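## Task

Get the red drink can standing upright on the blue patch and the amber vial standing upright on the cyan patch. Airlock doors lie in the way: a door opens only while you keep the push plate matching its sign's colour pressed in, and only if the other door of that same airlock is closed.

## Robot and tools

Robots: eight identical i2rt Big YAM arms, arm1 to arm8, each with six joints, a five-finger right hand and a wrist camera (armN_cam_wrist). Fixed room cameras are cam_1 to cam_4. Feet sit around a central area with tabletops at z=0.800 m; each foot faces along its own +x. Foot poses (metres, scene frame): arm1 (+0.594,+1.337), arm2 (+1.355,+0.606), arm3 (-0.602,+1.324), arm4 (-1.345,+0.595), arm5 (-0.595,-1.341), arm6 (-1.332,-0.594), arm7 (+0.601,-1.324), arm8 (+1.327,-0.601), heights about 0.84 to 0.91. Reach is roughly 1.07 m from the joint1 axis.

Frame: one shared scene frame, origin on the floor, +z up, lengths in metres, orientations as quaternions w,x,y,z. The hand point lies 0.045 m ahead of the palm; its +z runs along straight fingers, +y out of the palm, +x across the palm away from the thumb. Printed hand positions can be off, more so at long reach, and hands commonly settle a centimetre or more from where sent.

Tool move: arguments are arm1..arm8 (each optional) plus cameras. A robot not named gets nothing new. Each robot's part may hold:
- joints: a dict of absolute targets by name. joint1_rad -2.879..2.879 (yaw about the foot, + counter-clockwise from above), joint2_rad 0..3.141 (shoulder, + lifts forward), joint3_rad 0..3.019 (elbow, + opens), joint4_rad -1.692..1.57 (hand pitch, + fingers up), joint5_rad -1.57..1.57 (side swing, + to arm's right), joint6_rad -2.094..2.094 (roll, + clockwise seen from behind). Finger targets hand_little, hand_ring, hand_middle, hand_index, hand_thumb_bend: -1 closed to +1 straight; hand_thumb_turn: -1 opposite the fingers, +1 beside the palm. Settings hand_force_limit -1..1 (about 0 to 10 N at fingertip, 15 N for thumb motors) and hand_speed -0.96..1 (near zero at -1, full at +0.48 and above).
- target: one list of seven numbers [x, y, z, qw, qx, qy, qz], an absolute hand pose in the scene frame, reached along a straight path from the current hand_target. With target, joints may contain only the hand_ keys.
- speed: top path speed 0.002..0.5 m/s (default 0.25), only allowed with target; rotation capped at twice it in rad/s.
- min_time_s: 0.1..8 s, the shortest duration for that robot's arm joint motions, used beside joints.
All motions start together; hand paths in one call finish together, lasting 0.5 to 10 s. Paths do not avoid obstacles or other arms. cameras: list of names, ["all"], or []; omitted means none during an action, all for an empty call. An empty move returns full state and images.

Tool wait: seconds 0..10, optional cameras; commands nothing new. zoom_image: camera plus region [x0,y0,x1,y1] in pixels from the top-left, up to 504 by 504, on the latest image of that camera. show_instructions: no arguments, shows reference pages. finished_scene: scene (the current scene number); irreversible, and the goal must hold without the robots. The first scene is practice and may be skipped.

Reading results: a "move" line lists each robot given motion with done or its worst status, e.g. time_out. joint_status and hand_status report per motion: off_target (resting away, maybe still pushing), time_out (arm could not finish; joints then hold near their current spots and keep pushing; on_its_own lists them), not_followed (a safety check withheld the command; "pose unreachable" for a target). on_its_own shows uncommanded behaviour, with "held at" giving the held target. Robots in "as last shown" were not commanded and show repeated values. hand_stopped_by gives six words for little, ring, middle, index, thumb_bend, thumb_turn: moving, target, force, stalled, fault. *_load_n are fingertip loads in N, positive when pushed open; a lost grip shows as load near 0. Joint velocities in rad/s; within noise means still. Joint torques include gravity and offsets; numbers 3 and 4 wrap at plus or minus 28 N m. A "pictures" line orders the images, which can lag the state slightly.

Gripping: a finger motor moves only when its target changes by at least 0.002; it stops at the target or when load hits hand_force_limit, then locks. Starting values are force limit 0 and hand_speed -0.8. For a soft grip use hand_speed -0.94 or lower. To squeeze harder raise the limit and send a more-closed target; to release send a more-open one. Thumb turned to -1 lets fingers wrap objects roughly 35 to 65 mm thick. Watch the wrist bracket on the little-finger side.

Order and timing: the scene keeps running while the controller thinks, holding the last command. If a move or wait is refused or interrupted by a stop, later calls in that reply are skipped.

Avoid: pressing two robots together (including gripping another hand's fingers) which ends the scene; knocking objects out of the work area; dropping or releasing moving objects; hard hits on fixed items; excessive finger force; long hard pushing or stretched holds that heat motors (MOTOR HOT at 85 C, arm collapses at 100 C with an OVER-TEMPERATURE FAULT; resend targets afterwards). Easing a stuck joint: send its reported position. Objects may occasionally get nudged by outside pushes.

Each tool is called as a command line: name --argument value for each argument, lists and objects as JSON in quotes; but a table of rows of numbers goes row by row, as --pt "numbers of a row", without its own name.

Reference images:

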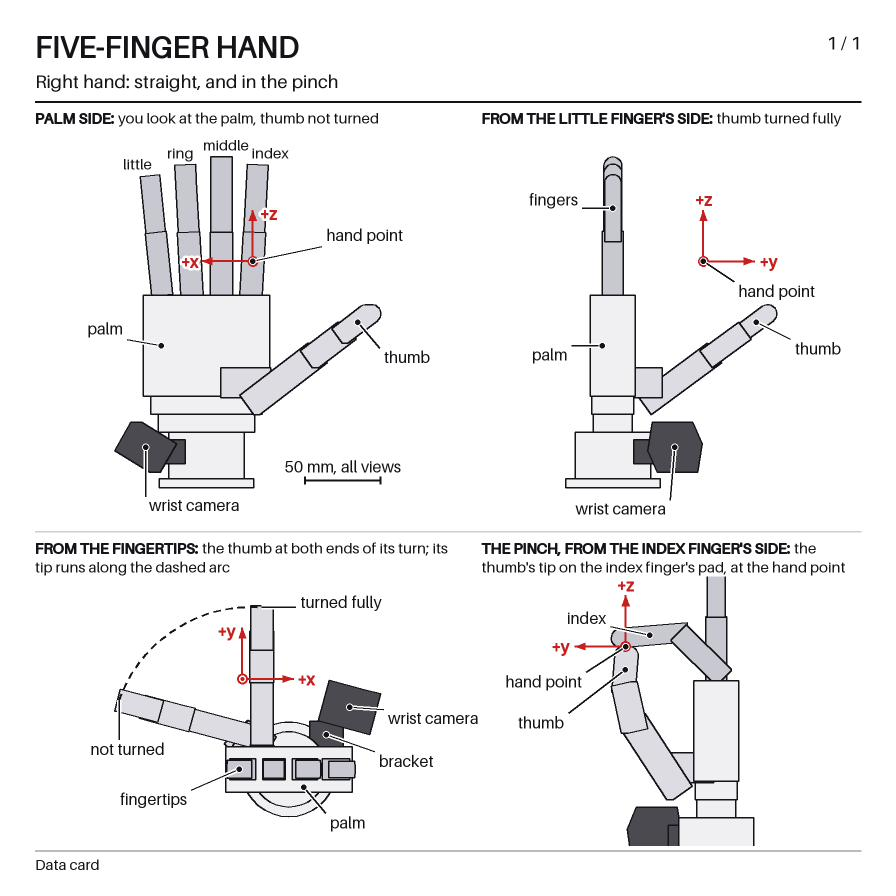

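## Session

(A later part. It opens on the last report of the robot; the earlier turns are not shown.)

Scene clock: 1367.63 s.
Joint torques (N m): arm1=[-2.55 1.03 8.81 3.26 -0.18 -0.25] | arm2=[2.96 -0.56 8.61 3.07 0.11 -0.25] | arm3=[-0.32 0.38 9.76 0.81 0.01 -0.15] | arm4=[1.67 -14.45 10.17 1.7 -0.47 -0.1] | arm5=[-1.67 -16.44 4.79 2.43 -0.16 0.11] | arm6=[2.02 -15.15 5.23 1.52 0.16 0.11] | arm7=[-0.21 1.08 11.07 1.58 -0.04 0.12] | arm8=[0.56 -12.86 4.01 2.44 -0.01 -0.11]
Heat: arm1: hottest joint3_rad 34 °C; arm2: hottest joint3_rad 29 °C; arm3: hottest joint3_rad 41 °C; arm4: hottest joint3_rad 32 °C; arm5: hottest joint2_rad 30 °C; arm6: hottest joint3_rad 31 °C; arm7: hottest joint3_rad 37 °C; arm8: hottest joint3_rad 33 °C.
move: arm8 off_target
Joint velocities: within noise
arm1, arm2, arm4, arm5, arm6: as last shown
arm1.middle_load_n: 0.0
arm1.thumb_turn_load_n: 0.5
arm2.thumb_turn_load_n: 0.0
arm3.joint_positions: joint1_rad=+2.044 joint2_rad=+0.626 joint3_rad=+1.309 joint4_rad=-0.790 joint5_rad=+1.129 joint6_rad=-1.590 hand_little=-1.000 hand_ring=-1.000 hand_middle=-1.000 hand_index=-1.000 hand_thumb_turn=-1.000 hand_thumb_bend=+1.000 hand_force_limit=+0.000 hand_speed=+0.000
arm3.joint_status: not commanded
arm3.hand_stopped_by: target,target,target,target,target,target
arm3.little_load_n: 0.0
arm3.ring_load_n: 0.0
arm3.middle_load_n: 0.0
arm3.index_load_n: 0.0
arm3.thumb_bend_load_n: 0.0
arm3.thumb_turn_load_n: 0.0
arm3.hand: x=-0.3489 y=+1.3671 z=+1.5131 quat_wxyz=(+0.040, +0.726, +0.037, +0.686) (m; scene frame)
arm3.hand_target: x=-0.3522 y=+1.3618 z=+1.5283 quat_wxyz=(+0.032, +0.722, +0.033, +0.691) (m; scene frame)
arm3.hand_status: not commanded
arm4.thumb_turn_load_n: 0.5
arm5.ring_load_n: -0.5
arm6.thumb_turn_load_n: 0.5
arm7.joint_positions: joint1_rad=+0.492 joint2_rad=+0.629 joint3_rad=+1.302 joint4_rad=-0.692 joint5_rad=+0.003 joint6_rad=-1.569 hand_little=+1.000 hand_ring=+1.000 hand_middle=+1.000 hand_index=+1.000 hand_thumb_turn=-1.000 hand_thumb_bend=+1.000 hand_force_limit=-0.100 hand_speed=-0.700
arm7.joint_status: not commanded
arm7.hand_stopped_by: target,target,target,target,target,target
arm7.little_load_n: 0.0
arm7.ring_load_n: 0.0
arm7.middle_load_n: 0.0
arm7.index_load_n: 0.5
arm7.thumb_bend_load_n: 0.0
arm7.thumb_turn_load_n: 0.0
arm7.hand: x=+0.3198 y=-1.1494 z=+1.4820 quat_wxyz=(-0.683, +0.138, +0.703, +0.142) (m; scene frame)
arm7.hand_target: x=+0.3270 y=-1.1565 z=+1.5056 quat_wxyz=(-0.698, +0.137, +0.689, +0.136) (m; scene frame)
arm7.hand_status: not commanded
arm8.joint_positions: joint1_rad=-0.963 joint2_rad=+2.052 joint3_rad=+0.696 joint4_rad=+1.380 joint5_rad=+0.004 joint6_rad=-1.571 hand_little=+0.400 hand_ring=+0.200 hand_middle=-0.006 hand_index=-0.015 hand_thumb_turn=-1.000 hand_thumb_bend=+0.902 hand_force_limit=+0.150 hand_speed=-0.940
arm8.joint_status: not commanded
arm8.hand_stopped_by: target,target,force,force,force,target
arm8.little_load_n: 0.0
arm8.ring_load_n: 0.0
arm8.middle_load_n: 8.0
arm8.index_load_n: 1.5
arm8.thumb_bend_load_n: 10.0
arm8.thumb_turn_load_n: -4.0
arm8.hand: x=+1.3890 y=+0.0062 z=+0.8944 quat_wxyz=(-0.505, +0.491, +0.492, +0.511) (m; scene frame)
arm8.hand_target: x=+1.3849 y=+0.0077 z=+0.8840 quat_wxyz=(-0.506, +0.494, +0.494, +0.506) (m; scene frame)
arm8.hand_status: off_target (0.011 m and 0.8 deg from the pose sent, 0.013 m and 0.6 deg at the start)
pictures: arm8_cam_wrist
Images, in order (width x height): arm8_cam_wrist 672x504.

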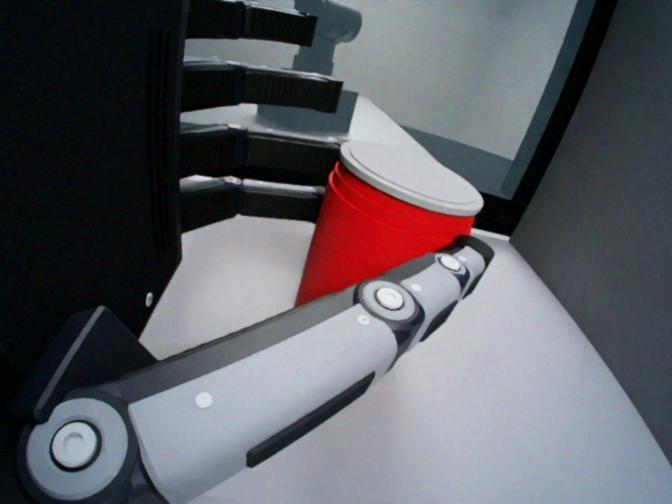

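move --arm8 '{"target": [1.385, 0.008, 0.887, -0.490, 0.510, 0.510, 0.490], "speed": 0.04}' --cameras '["arm8_cam_wrist", "cam_1"]'

zoom_image --camera "cam_1" --region '[200, 230, 260, 300]'

Scene clock: 1385.00 s.
Joint torques (N m): arm1=[-2.55 1.14 8.85 3.26 -0.19 -0.25] | arm2=[3.02 -0.5 8.5 3.22 0.15 -0.32] | arm3=[-0.26 0.38 9.74 0.81 0.01 -0.15] | arm4=[1.61 -14.51 10.17 1.7 -0.47 -0.1] | arm5=[-1.67 -16.44 4.81 2.41 -0.16 0.1] | arm6=[2.2 -15.21 5.23 1.54 0.15 0.11] | arm7=[-0.21 1.14 11.06 1.57 -0.04 0.12] | arm8=[0.21 -15.03 3.95 1.25 -0.01 -0.05]
Heat: arm1: hottest joint3_rad 34 °C; arm2: hottest joint3_rad 29 °C; arm3: hottest joint3_rad 42 °C; arm4: hottest joint3_rad 32 °C; arm5: hottest joint2_rad 30 °C; arm6: hottest joint3_rad 31 °C; arm7: hottest joint3_rad 37 °C; arm8: hottest joint3_rad 33 °C.
move: arm8 done
Joint velocities: within noise
arm1, arm2, arm3, arm4, arm5, arm6, arm7: as last shown
arm1.thumb_bend_load_n: 0.5
arm1.thumb_turn_load_n: 0.0
arm2.thumb_turn_load_n: 0.5
arm5.ring_load_n: 0.0
arm5.thumb_turn_load_n: 0.5
arm7.index_load_n: 0.0
arm7.thumb_turn_load_n: 0.5
arm8.joint_positions: joint1_rad=-0.959 joint2_rad=+2.014 joint3_rad=+0.696 joint4_rad=+1.289 joint5_rad=+0.003 joint6_rad=-1.578 hand_little=+0.400 hand_ring=+0.200 hand_middle=-0.006 hand_index=-0.015 hand_thumb_turn=-1.000 hand_thumb_bend=+0.902 hand_force_limit=+0.150 hand_speed=-0.940
arm8.joint_status: not commanded
arm8.hand_stopped_by: target,target,force,force,force,target
arm8.little_load_n: 0.0
arm8.ring_load_n: 0.0
arm8.middle_load_n: 8.0
arm8.index_load_n: 1.0
arm8.thumb_bend_load_n: 9.5
arm8.thumb_turn_load_n: -2.5
arm8.hand: x=+1.3868 y=+0.0073 z=+0.8932 quat_wxyz=(-0.491, +0.501, +0.508, +0.499) (m; scene frame)
arm8.hand_target: x=+1.3851 y=+0.0078 z=+0.8871 quat_wxyz=(-0.490, +0.510, +0.510, +0.490) (m; scene frame)
arm8.hand_status: done (0.006 m and 1.5 deg from the pose sent, 0.009 m and 4.2 deg at the start)
pictures: arm8_cam_wrist, cam_1
Images, in order (width x height): arm8_cam_wrist 672x504, cam_1 896x504.

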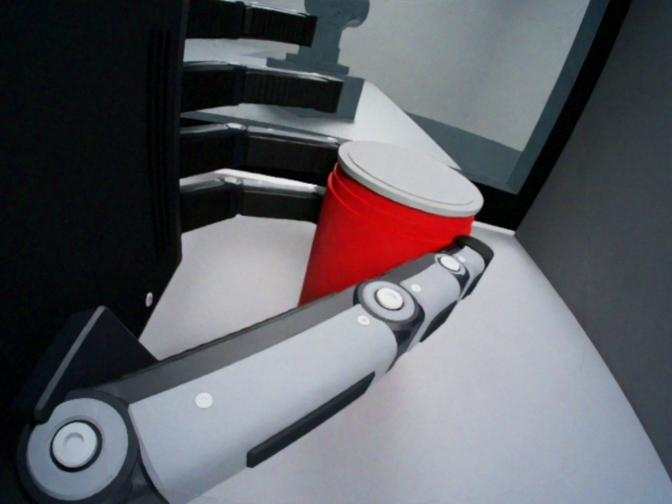

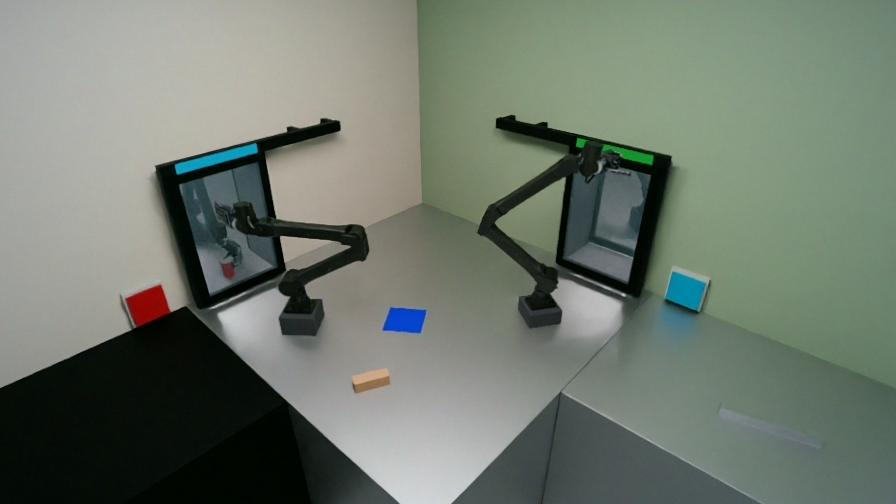

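Scaled by 7.200 from the camera's 896x504 image, which has a finer 1280x720 frame.

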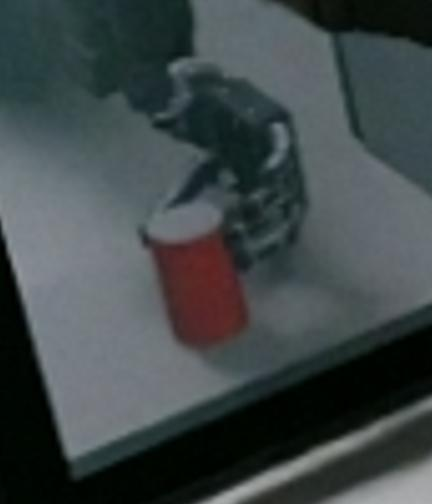

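move --arm8 '{"target": [1.385, 0.008, 0.883, -0.492, 0.508, 0.508, 0.492], "speed": 0.04}' --cameras '[]'

Scene clock: 1388.93 s.
Joint torques (N m): arm1=[-2.55 1.08 8.84 3.26 -0.18 -0.26] | arm2=[2.9 -1.08 8.7 3.04 0.14 -0.35] | arm3=[-0.32 0.44 9.73 0.8 0.01 -0.14] | arm4=[1.61 -14.51 10.15 1.69 -0.47 -0.1] | arm5=[-1.67 -16.44 4.79 2.43 -0.16 0.1] | arm6=[2.26 -15.38 5.22 1.48 0.16 0.11] | arm7=[-0.21 1.08 11.06 1.57 -0.04 0.12] | arm8=[0.32 -13.33 4.08 2.18 0 -0.05]
Heat: arm1: hottest joint3_rad 34 °C; arm2: hottest joint3_rad 29 °C; arm3: hottest joint3_rad 42 °C; arm4: hottest joint3_rad 32 °C; arm5: hottest joint2_rad 30 °C; arm6: hottest joint3_rad 31 °C; arm7: hottest joint3_rad 37 °C; arm8: hottest joint3_rad 33 °C.
move: arm8 done
Joint velocities: within noise
arm1.joint_positions: joint1_rad=-2.085 joint2_rad=+0.631 joint3_rad=+1.351 joint4_rad=-0.821 joint5_rad=-1.132 joint6_rad=-1.556 hand_little=-1.000 hand_ring=-1.000 hand_middle=-1.000 hand_index=-1.000 hand_thumb_turn=-1.000 hand_thumb_bend=+1.000 hand_force_limit=+0.000 hand_speed=+0.000
arm1.joint_status: not commanded
arm1.hand_stopped_by: target,target,target,target,target,target
arm1.little_load_n: 0.0
arm1.ring_load_n: 0.0
arm1.middle_load_n: 0.0
arm1.index_load_n: 0.0
arm1.thumb_bend_load_n: 0.0
arm1.thumb_turn_load_n: 0.0
arm1.hand: x=+0.3499 y=+1.4987 z=+1.4781 quat_wxyz=(+0.690, -0.036, -0.722, +0.040) (m; scene frame)
arm1.hand_target: x=+0.3531 y=+1.4978 z=+1.4957 quat_wxyz=(+0.698, -0.019, -0.716, +0.018) (m; scene frame)
arm1.hand_status: not commanded
arm2, arm3, arm5, arm6, arm7: as last shown
arm3.thumb_turn_load_n: 0.5
arm4.joint_positions: joint1_rad=-1.877 joint2_rad=+2.087 joint3_rad=+1.031 joint4_rad=+1.019 joint5_rad=-0.893 joint6_rad=-1.584 hand_little=-1.000 hand_ring=-1.000 hand_middle=-1.000 hand_index=-1.000 hand_thumb_turn=-1.000 hand_thumb_bend=+1.000 hand_force_limit=+0.000 hand_speed=+0.000
arm4.joint_status: not commanded
arm4.hand_stopped_by: target,target,target,target,target,target
arm4.little_load_n: 0.0
arm4.ring_load_n: -3.0
arm4.middle_load_n: 0.0
arm4.index_load_n: 0.0
arm4.thumb_bend_load_n: 0.0
arm4.thumb_turn_load_n: 0.5
arm4.hand: x=-1.8376 y=+0.0877 z=+0.9414 quat_wxyz=(+0.495, +0.489, -0.523, +0.493) (m; scene frame)
arm4.hand_target: x=-1.8329 y=+0.0651 z=+0.9552 quat_wxyz=(+0.500, +0.500, -0.500, +0.500) (m; scene frame)
arm4.hand_status: not commanded
arm5.thumb_turn_load_n: 0.0
arm7.index_load_n: 0.5
arm8.joint_positions: joint1_rad=-0.959 joint2_rad=+2.014 joint3_rad=+0.696 joint4_rad=+1.289 joint5_rad=+0.003 joint6_rad=-1.578 hand_little=+0.400 hand_ring=+0.200 hand_middle=-0.006 hand_index=-0.015 hand_thumb_turn=-1.000 hand_thumb_bend=+0.902 hand_force_limit=+0.150 hand_speed=-0.940
arm8.joint_status: not commanded
arm8.hand_stopped_by: target,target,force,force,force,target
arm8.little_load_n: 0.0
arm8.ring_load_n: 0.0
arm8.middle_load_n: 8.5
arm8.index_load_n: 1.5
arm8.thumb_bend_load_n: 9.5
arm8.thumb_turn_load_n: -2.5
arm8.hand: x=+1.3868 y=+0.0072 z=+0.8931 quat_wxyz=(-0.491, +0.501, +0.508, +0.499) (m; scene frame)
arm8.hand_target: x=+1.3851 y=+0.0078 z=+0.8831 quat_wxyz=(-0.492, +0.508, +0.508, +0.492) (m; scene frame)
arm8.hand_status: done (0.010 m and 1.1 deg from the pose sent, 0.010 m and 1.1 deg at the start)
pictures: none
No camera images: "cameras" was empty.

move --arm8 '{"target": [1.386, 0.008, 0.890, -0.494, 0.506, 0.506, 0.494], "speed": 0.04, "joints": {"hand_index": 0.3, "hand_middle": 0.3, "hand_thumb_bend": 0.99, "hand_speed": -0.92}}' --cameras '["arm8_cam_wrist"]'

Scene clock: 1394.37 s.
Joint torques (N m): arm1=[-2.61 1.03 8.87 3.23 -0.19 -0.25] | arm2=[3.78 -0.32 8.43 3.33 0.1 -0.3] | arm3=[-0.21 0.26 9.76 0.83 0 -0.14] | arm4=[1.61 -14.51 10.15 1.7 -0.47 -0.1] | arm5=[-1.67 -16.5 4.79 2.43 -0.16 0.11] | arm6=[2.2 -15.33 5.2 1.54 0.18 0.11] | arm7=[-0.21 1.08 11.06 1.57 -0.04 0.13] | arm8=[0.03 -15.03 3.84 2.02 -0.11 -0.07]
Heat: arm1: hottest joint3_rad 34 °C; arm2: hottest joint3_rad 29 °C; arm3: hottest joint3_rad 42 °C; arm4: hottest joint3_rad 32 °C; arm5: hottest joint2_rad 30 °C; arm6: hottest joint3_rad 31 °C; arm7: hottest joint3_rad 37 °C; arm8: hottest joint3_rad 33 °C.
move: arm8 done
Joint velocities: within noise
arm1, arm3, arm4, arm5, arm6, arm7: as last shown
arm1.thumb_turn_load_n: 0.5
arm2.joint_positions: joint1_rad=+1.538 joint2_rad=+0.480 joint3_rad=+0.550 joint4_rad=-0.070 joint5_rad=+0.672 joint6_rad=-1.560 hand_little=+1.000 hand_ring=+1.000 hand_middle=+1.000 hand_index=+1.000 hand_thumb_turn=-1.000 hand_thumb_bend=+1.000 hand_force_limit=+0.000 hand_speed=+0.000
arm2.joint_status: not commanded
arm2.hand_stopped_by: target,target,target,target,target,target
arm2.little_load_n: 0.0
arm2.ring_load_n: 0.0
arm2.middle_load_n: 0.0
arm2.index_load_n: 0.0
arm2.thumb_bend_load_n: 0.0
arm2.thumb_turn_load_n: 0.0
arm2.hand: x=+1.3963 y=+0.2714 z=+1.2483 quat_wxyz=(+0.495, +0.496, -0.510, +0.499) (m; scene frame)
arm2.hand_target: x=+1.3989 y=+0.2736 z=+1.2495 quat_wxyz=(+0.496, +0.495, -0.504, +0.505) (m; scene frame)
arm2.hand_status: not commanded
arm3.thumb_turn_load_n: 0.0
arm4.little_load_n: -0.5
arm5.thumb_turn_load_n: 0.5
arm6.thumb_turn_load_n: 0.0
arm7.index_load_n: 0.0
arm8.joint_positions: joint1_rad=-0.959 joint2_rad=+2.018 joint3_rad=+0.696 joint4_rad=+1.289 joint5_rad=+0.003 joint6_rad=-1.575 hand_little=+0.400 hand_ring=+0.200 hand_middle=+0.300 hand_index=+0.300 hand_thumb_turn=-1.000 hand_thumb_bend=+0.990 hand_force_limit=+0.150 hand_speed=-0.920
arm8.joint_status: all done
arm8.hand_stopped_by: target,target,target,target,target,target
arm8.little_load_n: 0.0
arm8.ring_load_n: 0.0
arm8.middle_load_n: 0.0
arm8.index_load_n: 0.0
arm8.thumb_bend_load_n: 0.0
arm8.thumb_turn_load_n: 0.0
arm8.hand: x=+1.3867 y=+0.0069 z=+0.8905 quat_wxyz=(-0.491, +0.503, +0.509, +0.497) (m; scene frame)
arm8.hand_target: x=+1.3861 y=+0.0080 z=+0.8899 quat_wxyz=(-0.494, +0.506, +0.506, +0.494) (m; scene frame)
arm8.hand_status: done (0.001 m and 0.7 deg from the pose sent, 0.003 m and 0.9 deg at the start)
pictures: arm8_cam_wrist
Images, in order (width x height): arm8_cam_wrist 672x504.

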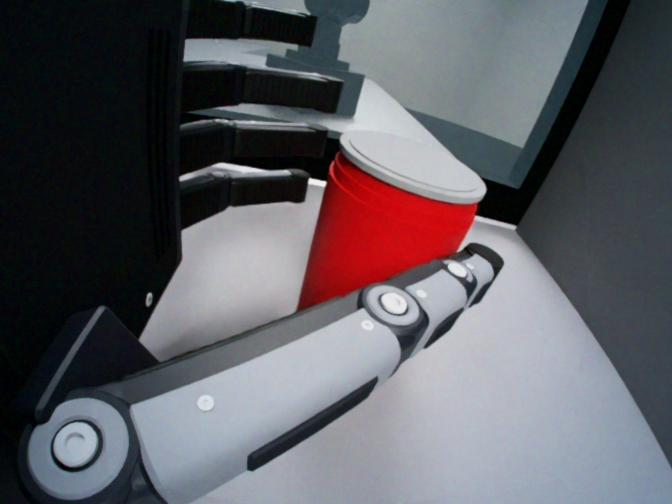

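move --arm8 '{"joints": {"hand_index": 1, "hand_middle": 1, "hand_ring": 1, "hand_little": 1, "hand_thumb_bend": 1, "hand_speed": -0.6}}' --cameras '[]'

move --arm8 '{"target": [1.402, 0.008, 0.892, -0.497, 0.503, 0.503, 0.497], "speed": 0.05}' --cameras '["arm8_cam_wrist"]'

Scene clock: 1408.00 s.
Joint torques (N m): arm1=[-2.67 0.97 8.85 3.23 -0.18 -0.26] | arm2=[3.96 -0.15 8.58 3.25 0.12 -0.26] | arm3=[-0.26 0.38 9.76 0.83 0.01 -0.14] | arm4=[1.55 -14.51 10.17 1.69 -0.47 -0.1] | arm5=[-1.67 -16.5 4.78 2.43 -0.16 0.1] | arm6=[2.14 -15.21 5.27 1.55 0.17 0.11] | arm7=[-0.15 1.08 11.07 1.57 -0.04 0.12] | arm8=[0.15 -15.03 3.82 2.02 -0.11 -0.06]
Heat: arm1: hottest joint3_rad 34 °C; arm2: hottest joint3_rad 29 °C; arm3: hottest joint3_rad 42 °C; arm4: hottest joint3_rad 32 °C; arm5: hottest joint2_rad 30 °C; arm6: hottest joint3_rad 31 °C; arm7: hottest joint3_rad 37 °C; arm8: hottest joint3_rad 33 °C.
move: arm8 done
Joint velocities: within noise
arm1, arm2, arm3, arm4, arm6, arm7: as last shown
arm4.little_load_n: 0.0
arm5.joint_positions: joint1_rad=-1.943 joint2_rad=+1.877 joint3_rad=+0.896 joint4_rad=+0.943 joint5_rad=-1.120 joint6_rad=-1.581 hand_little=-1.000 hand_ring=-1.000 hand_middle=-1.000 hand_index=-1.000 hand_thumb_turn=-1.000 hand_thumb_bend=+1.000 hand_force_limit=+0.000 hand_speed=+0.000
arm5.joint_status: not commanded
arm5.hand_stopped_by: target,target,target,target,target,target
arm5.little_load_n: 0.0
arm5.ring_load_n: -0.5
arm5.middle_load_n: 0.0
arm5.index_load_n: 0.0
arm5.thumb_bend_load_n: 0.0
arm5.thumb_turn_load_n: 0.0
arm5.hand: x=-0.1832 y=-1.8350 z=+0.9552 quat_wxyz=(-0.014, +0.714, -0.006, +0.700) (m; scene frame)
arm5.hand_target: x=-0.1898 y=-1.8399 z=+0.9747 quat_wxyz=(+0.000, +0.707, +0.000, +0.707) (m; scene frame)
arm5.hand_status: not commanded
arm8.joint_positions: joint1_rad=-0.959 joint2_rad=+2.018 joint3_rad=+0.696 joint4_rad=+1.289 joint5_rad=+0.003 joint6_rad=-1.574 hand_little=+1.000 hand_ring=+1.000 hand_middle=+1.000 hand_index=+1.000 hand_thumb_turn=-1.000 hand_thumb_bend=+1.000 hand_force_limit=+0.150 hand_speed=-0.600
arm8.joint_status: all done
arm8.hand_stopped_by: target,target,target,target,target,target
arm8.little_load_n: 0.0
arm8.ring_load_n: 0.0
arm8.middle_load_n: 0.0
arm8.index_load_n: 0.0
arm8.thumb_bend_load_n: 0.0
arm8.thumb_turn_load_n: 0.5
arm8.hand: x=+1.3867 y=+0.0069 z=+0.8904 quat_wxyz=(-0.491, +0.503, +0.509, +0.497) (m; scene frame)
arm8.hand_target: x=+1.3861 y=+0.0080 z=+0.8899 quat_wxyz=(-0.494, +0.506, +0.506, +0.494) (m; scene frame)
arm8.hand_status: not commanded
pictures: none
No camera images: "cameras" was empty.

Scene clock: 1409.00 s.
Joint torques (N m): arm1=[-2.61 1.03 8.81 3.23 -0.19 -0.25] | arm2=[3.31 -0.56 8.73 3.37 0.18 -0.3] | arm3=[-0.21 0.44 9.77 0.84 0.01 -0.14] | arm4=[1.67 -14.45 10.17 1.69 -0.47 -0.1] | arm5=[-1.67 -16.44 4.79 2.43 -0.16 0.11] | arm6=[2.08 -15.09 5.27 1.48 0.16 0.11] | arm7=[-0.21 1.08 11.06 1.57 -0.04 0.12] | arm8=[-0.67 -14.62 3.85 2.61 -0.19 -0.07]
Heat: arm1: hottest joint3_rad 34 °C; arm2: hottest joint3_rad 29 °C; arm3: hottest joint3_rad 42 °C; arm4: hottest joint3_rad 32 °C; arm5: hottest joint2_rad 30 °C; arm6: hottest joint3_rad 31 °C; arm7: hottest joint3_rad 37 °C; arm8: hottest joint3_rad 33 °C.
move: arm8 done
Joint velocities: within noise
arm1, arm2, arm3, arm4, arm5, arm6, arm7: as last shown
arm1.thumb_turn_load_n: 0.0
arm3.thumb_turn_load_n: 0.5
arm5.ring_load_n: 0.0
arm6.thumb_turn_load_n: 0.5
arm7.thumb_turn_load_n: 0.0
arm8.joint_positions: joint1_rad=-0.990 joint2_rad=+2.018 joint3_rad=+0.696 joint4_rad=+1.289 joint5_rad=-0.033 joint6_rad=-1.574 hand_little=+1.000 hand_ring=+1.000 hand_middle=+1.000 hand_index=+1.000 hand_thumb_turn=-1.000 hand_thumb_bend=+1.000 hand_force_limit=+0.150 hand_speed=-0.600
arm8.joint_status: not commanded
arm8.hand_stopped_by: target,target,target,target,target,target
arm8.little_load_n: 0.0
arm8.ring_load_n: 0.0
arm8.middle_load_n: 0.0
arm8.index_load_n: 0.0
arm8.thumb_bend_load_n: 0.0
arm8.thumb_turn_load_n: 0.0
arm8.hand: x=+1.3984 y=+0.0070 z=+0.8905 quat_wxyz=(-0.493, +0.502, +0.510, +0.496) (m; scene frame)
arm8.hand_target: x=+1.4020 y=+0.0079 z=+0.8919 quat_wxyz=(-0.497, +0.503, +0.503, +0.497) (m; scene frame)
arm8.hand_status: done (0.004 m and 0.9 deg from the pose sent, 0.015 m and 0.9 deg at the start)
pictures: arm8_cam_wrist
Images, in order (width x height): arm8_cam_wrist 672x504.

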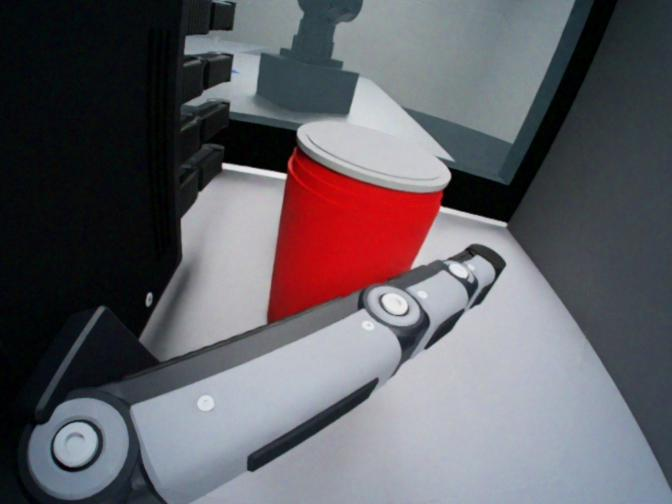

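Lift straight.

move --arm8 '{"target": [1.402, 0.006, 1.0, -0.5, 0.5, 0.5, 0.5], "speed": 0.1}' --cameras '["arm8_cam_wrist"]'

Scene clock: 1413.30 s.
Joint torques (N m): arm1=[-2.61 1.03 8.84 3.25 -0.19 -0.25] | arm2=[3.02 -0.21 8.7 3.37 0.17 -0.33] | arm3=[-0.26 0.44 9.74 0.83 0.01 -0.14] | arm4=[1.67 -14.51 10.18 1.69 -0.47 -0.1] | arm5=[-1.67 -16.5 4.79 2.43 -0.16 0.1] | arm6=[1.96 -15.33 5.2 1.55 0.16 0.11] | arm7=[-0.15 1.03 11.06 1.57 -0.04 0.12] | arm8=[-0.62 -14.33 5.96 1.87 -0.18 -0.06]
Heat: arm1: hottest joint3_rad 34 °C; arm2: hottest joint3_rad 29 °C; arm3: hottest joint3_rad 42 °C; arm4: hottest joint3_rad 32 °C; arm5: hottest joint2_rad 30 °C; arm6: hottest joint3_rad 31 °C; arm7: hottest joint3_rad 37 °C; arm8: hottest joint3_rad 33 °C.
move: arm8 done
Joint velocities: within noise
arm1, arm2, arm3, arm4, arm5, arm7: as last shown
arm1.thumb_turn_load_n: 0.5
arm2.thumb_turn_load_n: 0.5
arm4.thumb_turn_load_n: 0.0
arm5.middle_load_n: -0.5
arm6.joint_positions: joint1_rad=+2.077 joint2_rad=+1.999 joint3_rad=+1.058 joint4_rad=+0.910 joint5_rad=+1.165 joint6_rad=-1.570 hand_little=-1.000 hand_ring=-1.000 hand_middle=-1.000 hand_index=-1.000 hand_thumb_turn=-1.000 hand_thumb_bend=+1.000 hand_force_limit=+0.000 hand_speed=+0.000
arm6.joint_status: not commanded
arm6.hand_stopped_by: target,target,target,target,target,target
arm6.little_load_n: 0.0
arm6.ring_load_n: 0.0
arm6.middle_load_n: 0.0
arm6.index_load_n: 0.0
arm6.thumb_bend_load_n: 0.0
arm6.thumb_turn_load_n: 0.0
arm6.hand: x=-1.7655 y=-0.1855 z=+0.9549 quat_wxyz=(-0.492, +0.496, +0.506, +0.506) (m; scene frame)
arm6.hand_target: x=-1.7651 y=-0.1900 z=+0.9569 quat_wxyz=(-0.500, +0.500, +0.500, +0.500) (m; scene frame)
arm6.hand_status: not commanded
arm7.thumb_turn_load_n: 0.5
arm8.joint_positions: joint1_rad=-0.990 joint2_rad=+1.705 joint3_rad=+0.685 joint4_rad=+1.002 joint5_rad=-0.036 joint6_rad=-1.574 hand_little=+1.000 hand_ring=+1.000 hand_middle=+1.000 hand_index=+1.000 hand_thumb_turn=-1.000 hand_thumb_bend=+1.000 hand_force_limit=+0.150 hand_speed=-0.600
arm8.joint_status: not commanded
arm8.hand_stopped_by: target,target,target,target,target,target
arm8.little_load_n: 0.0
arm8.ring_load_n: 0.0
arm8.middle_load_n: 0.0
arm8.index_load_n: 0.0
arm8.thumb_bend_load_n: 0.0
arm8.thumb_turn_load_n: 0.5
arm8.hand: x=+1.3971 y=+0.0054 z=+0.9930 quat_wxyz=(-0.497, +0.498, +0.507, +0.499) (m; scene frame)
arm8.hand_target: x=+1.4019 y=+0.0060 z=+1.0002 quat_wxyz=(-0.500, +0.500, +0.500, +0.500) (m; scene frame)
arm8.hand_status: done (0.009 m and 0.9 deg from the pose sent, 0.110 m and 1.5 deg at the start)
pictures: arm8_cam_wrist
Images, in order (width x height): arm8_cam_wrist 672x504.

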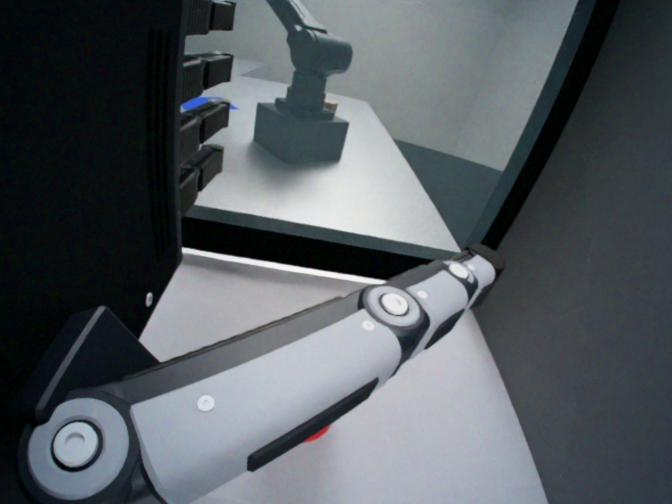

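move --arm8 '{"target": [1.398, -0.31, 1.17, -0.5, 0.5, 0.5, 0.5], "speed": 0.25}' --cameras '["cam_4"]'

move --arm8 '{"joints": {"joint2_rad": 0.63, "joint3_rad": 1.35, "joint4_rad": -0.8}, "min_time_s": 2.5}' --arm4 '{"target": [-1.835, 0.19, 0.955, 0.5, 0.5, -0.5, 0.5], "speed": 0.1}' --cameras '["cam_4", "cam_1"]'

Scene clock: 1420.83 s.
Joint torques (N m): arm1=[-2.61 1.08 8.84 3.25 -0.19 -0.26] | arm2=[2.84 -0.62 8.38 3.49 0.08 -0.31] | arm3=[-0.44 0.5 9.73 0.83 0.01 -0.14] | arm4=[1.61 -14.51 10.15 1.69 -0.47 -0.1] | arm5=[-1.67 -16.44 4.79 2.43 -0.16 0.11] | arm6=[2.08 -15.21 5.2 1.54 0.17 0.11] | arm7=[-0.21 1.08 11.06 1.57 -0.04 0.12] | arm8=[-0.44 1.79 13.68 1.89 -0.19 -0.08]
Heat: arm1: hottest joint3_rad 34 °C; arm2: hottest joint3_rad 29 °C; arm3: hottest joint3_rad 42 °C; arm4: hottest joint3_rad 32 °C; arm5: hottest joint2_rad 30 °C; arm6: hottest joint3_rad 31 °C; arm7: hottest joint3_rad 37 °C; arm8: hottest joint3_rad 33 °C.
move: arm8 off_target
Joint velocities: within noise
arm1, arm2, arm3, arm4, arm5, arm6, arm7: as last shown
arm1.ring_load_n: 0.5
arm1.thumb_turn_load_n: 0.0
arm2.thumb_turn_load_n: 0.0
arm3.thumb_turn_load_n: 0.0
arm5.middle_load_n: 0.5
arm8.joint_positions: joint1_rad=-1.079 joint2_rad=+0.148 joint3_rad=+0.334 joint4_rad=-0.258 joint5_rad=-0.124 joint6_rad=-1.574 hand_little=+1.000 hand_ring=+1.000 hand_middle=+1.000 hand_index=+1.000 hand_thumb_turn=-1.000 hand_thumb_bend=+1.000 hand_force_limit=+0.150 hand_speed=-0.600
arm8.joint_status: not commanded
arm8.hand_stopped_by: target,target,target,target,target,target
arm8.little_load_n: 0.0
arm8.ring_load_n: 0.0
arm8.middle_load_n: 0.0
arm8.index_load_n: 0.0
arm8.thumb_bend_load_n: -0.5
arm8.thumb_turn_load_n: 0.5
arm8.hand: x=+1.3965 y=-0.3059 z=+1.1287 quat_wxyz=(-0.485, +0.513, +0.518, +0.483) (m; scene frame)
arm8.hand_target: x=+1.3977 y=-0.3113 z=+1.1691 quat_wxyz=(-0.500, +0.500, +0.500, +0.500) (m; scene frame)
arm8.hand_status: off_target (0.042 m and 3.6 deg from the pose sent, 0.362 m and 0.9 deg at the start)
pictures: cam_4
Images, in order (width x height): cam_4 896x504.

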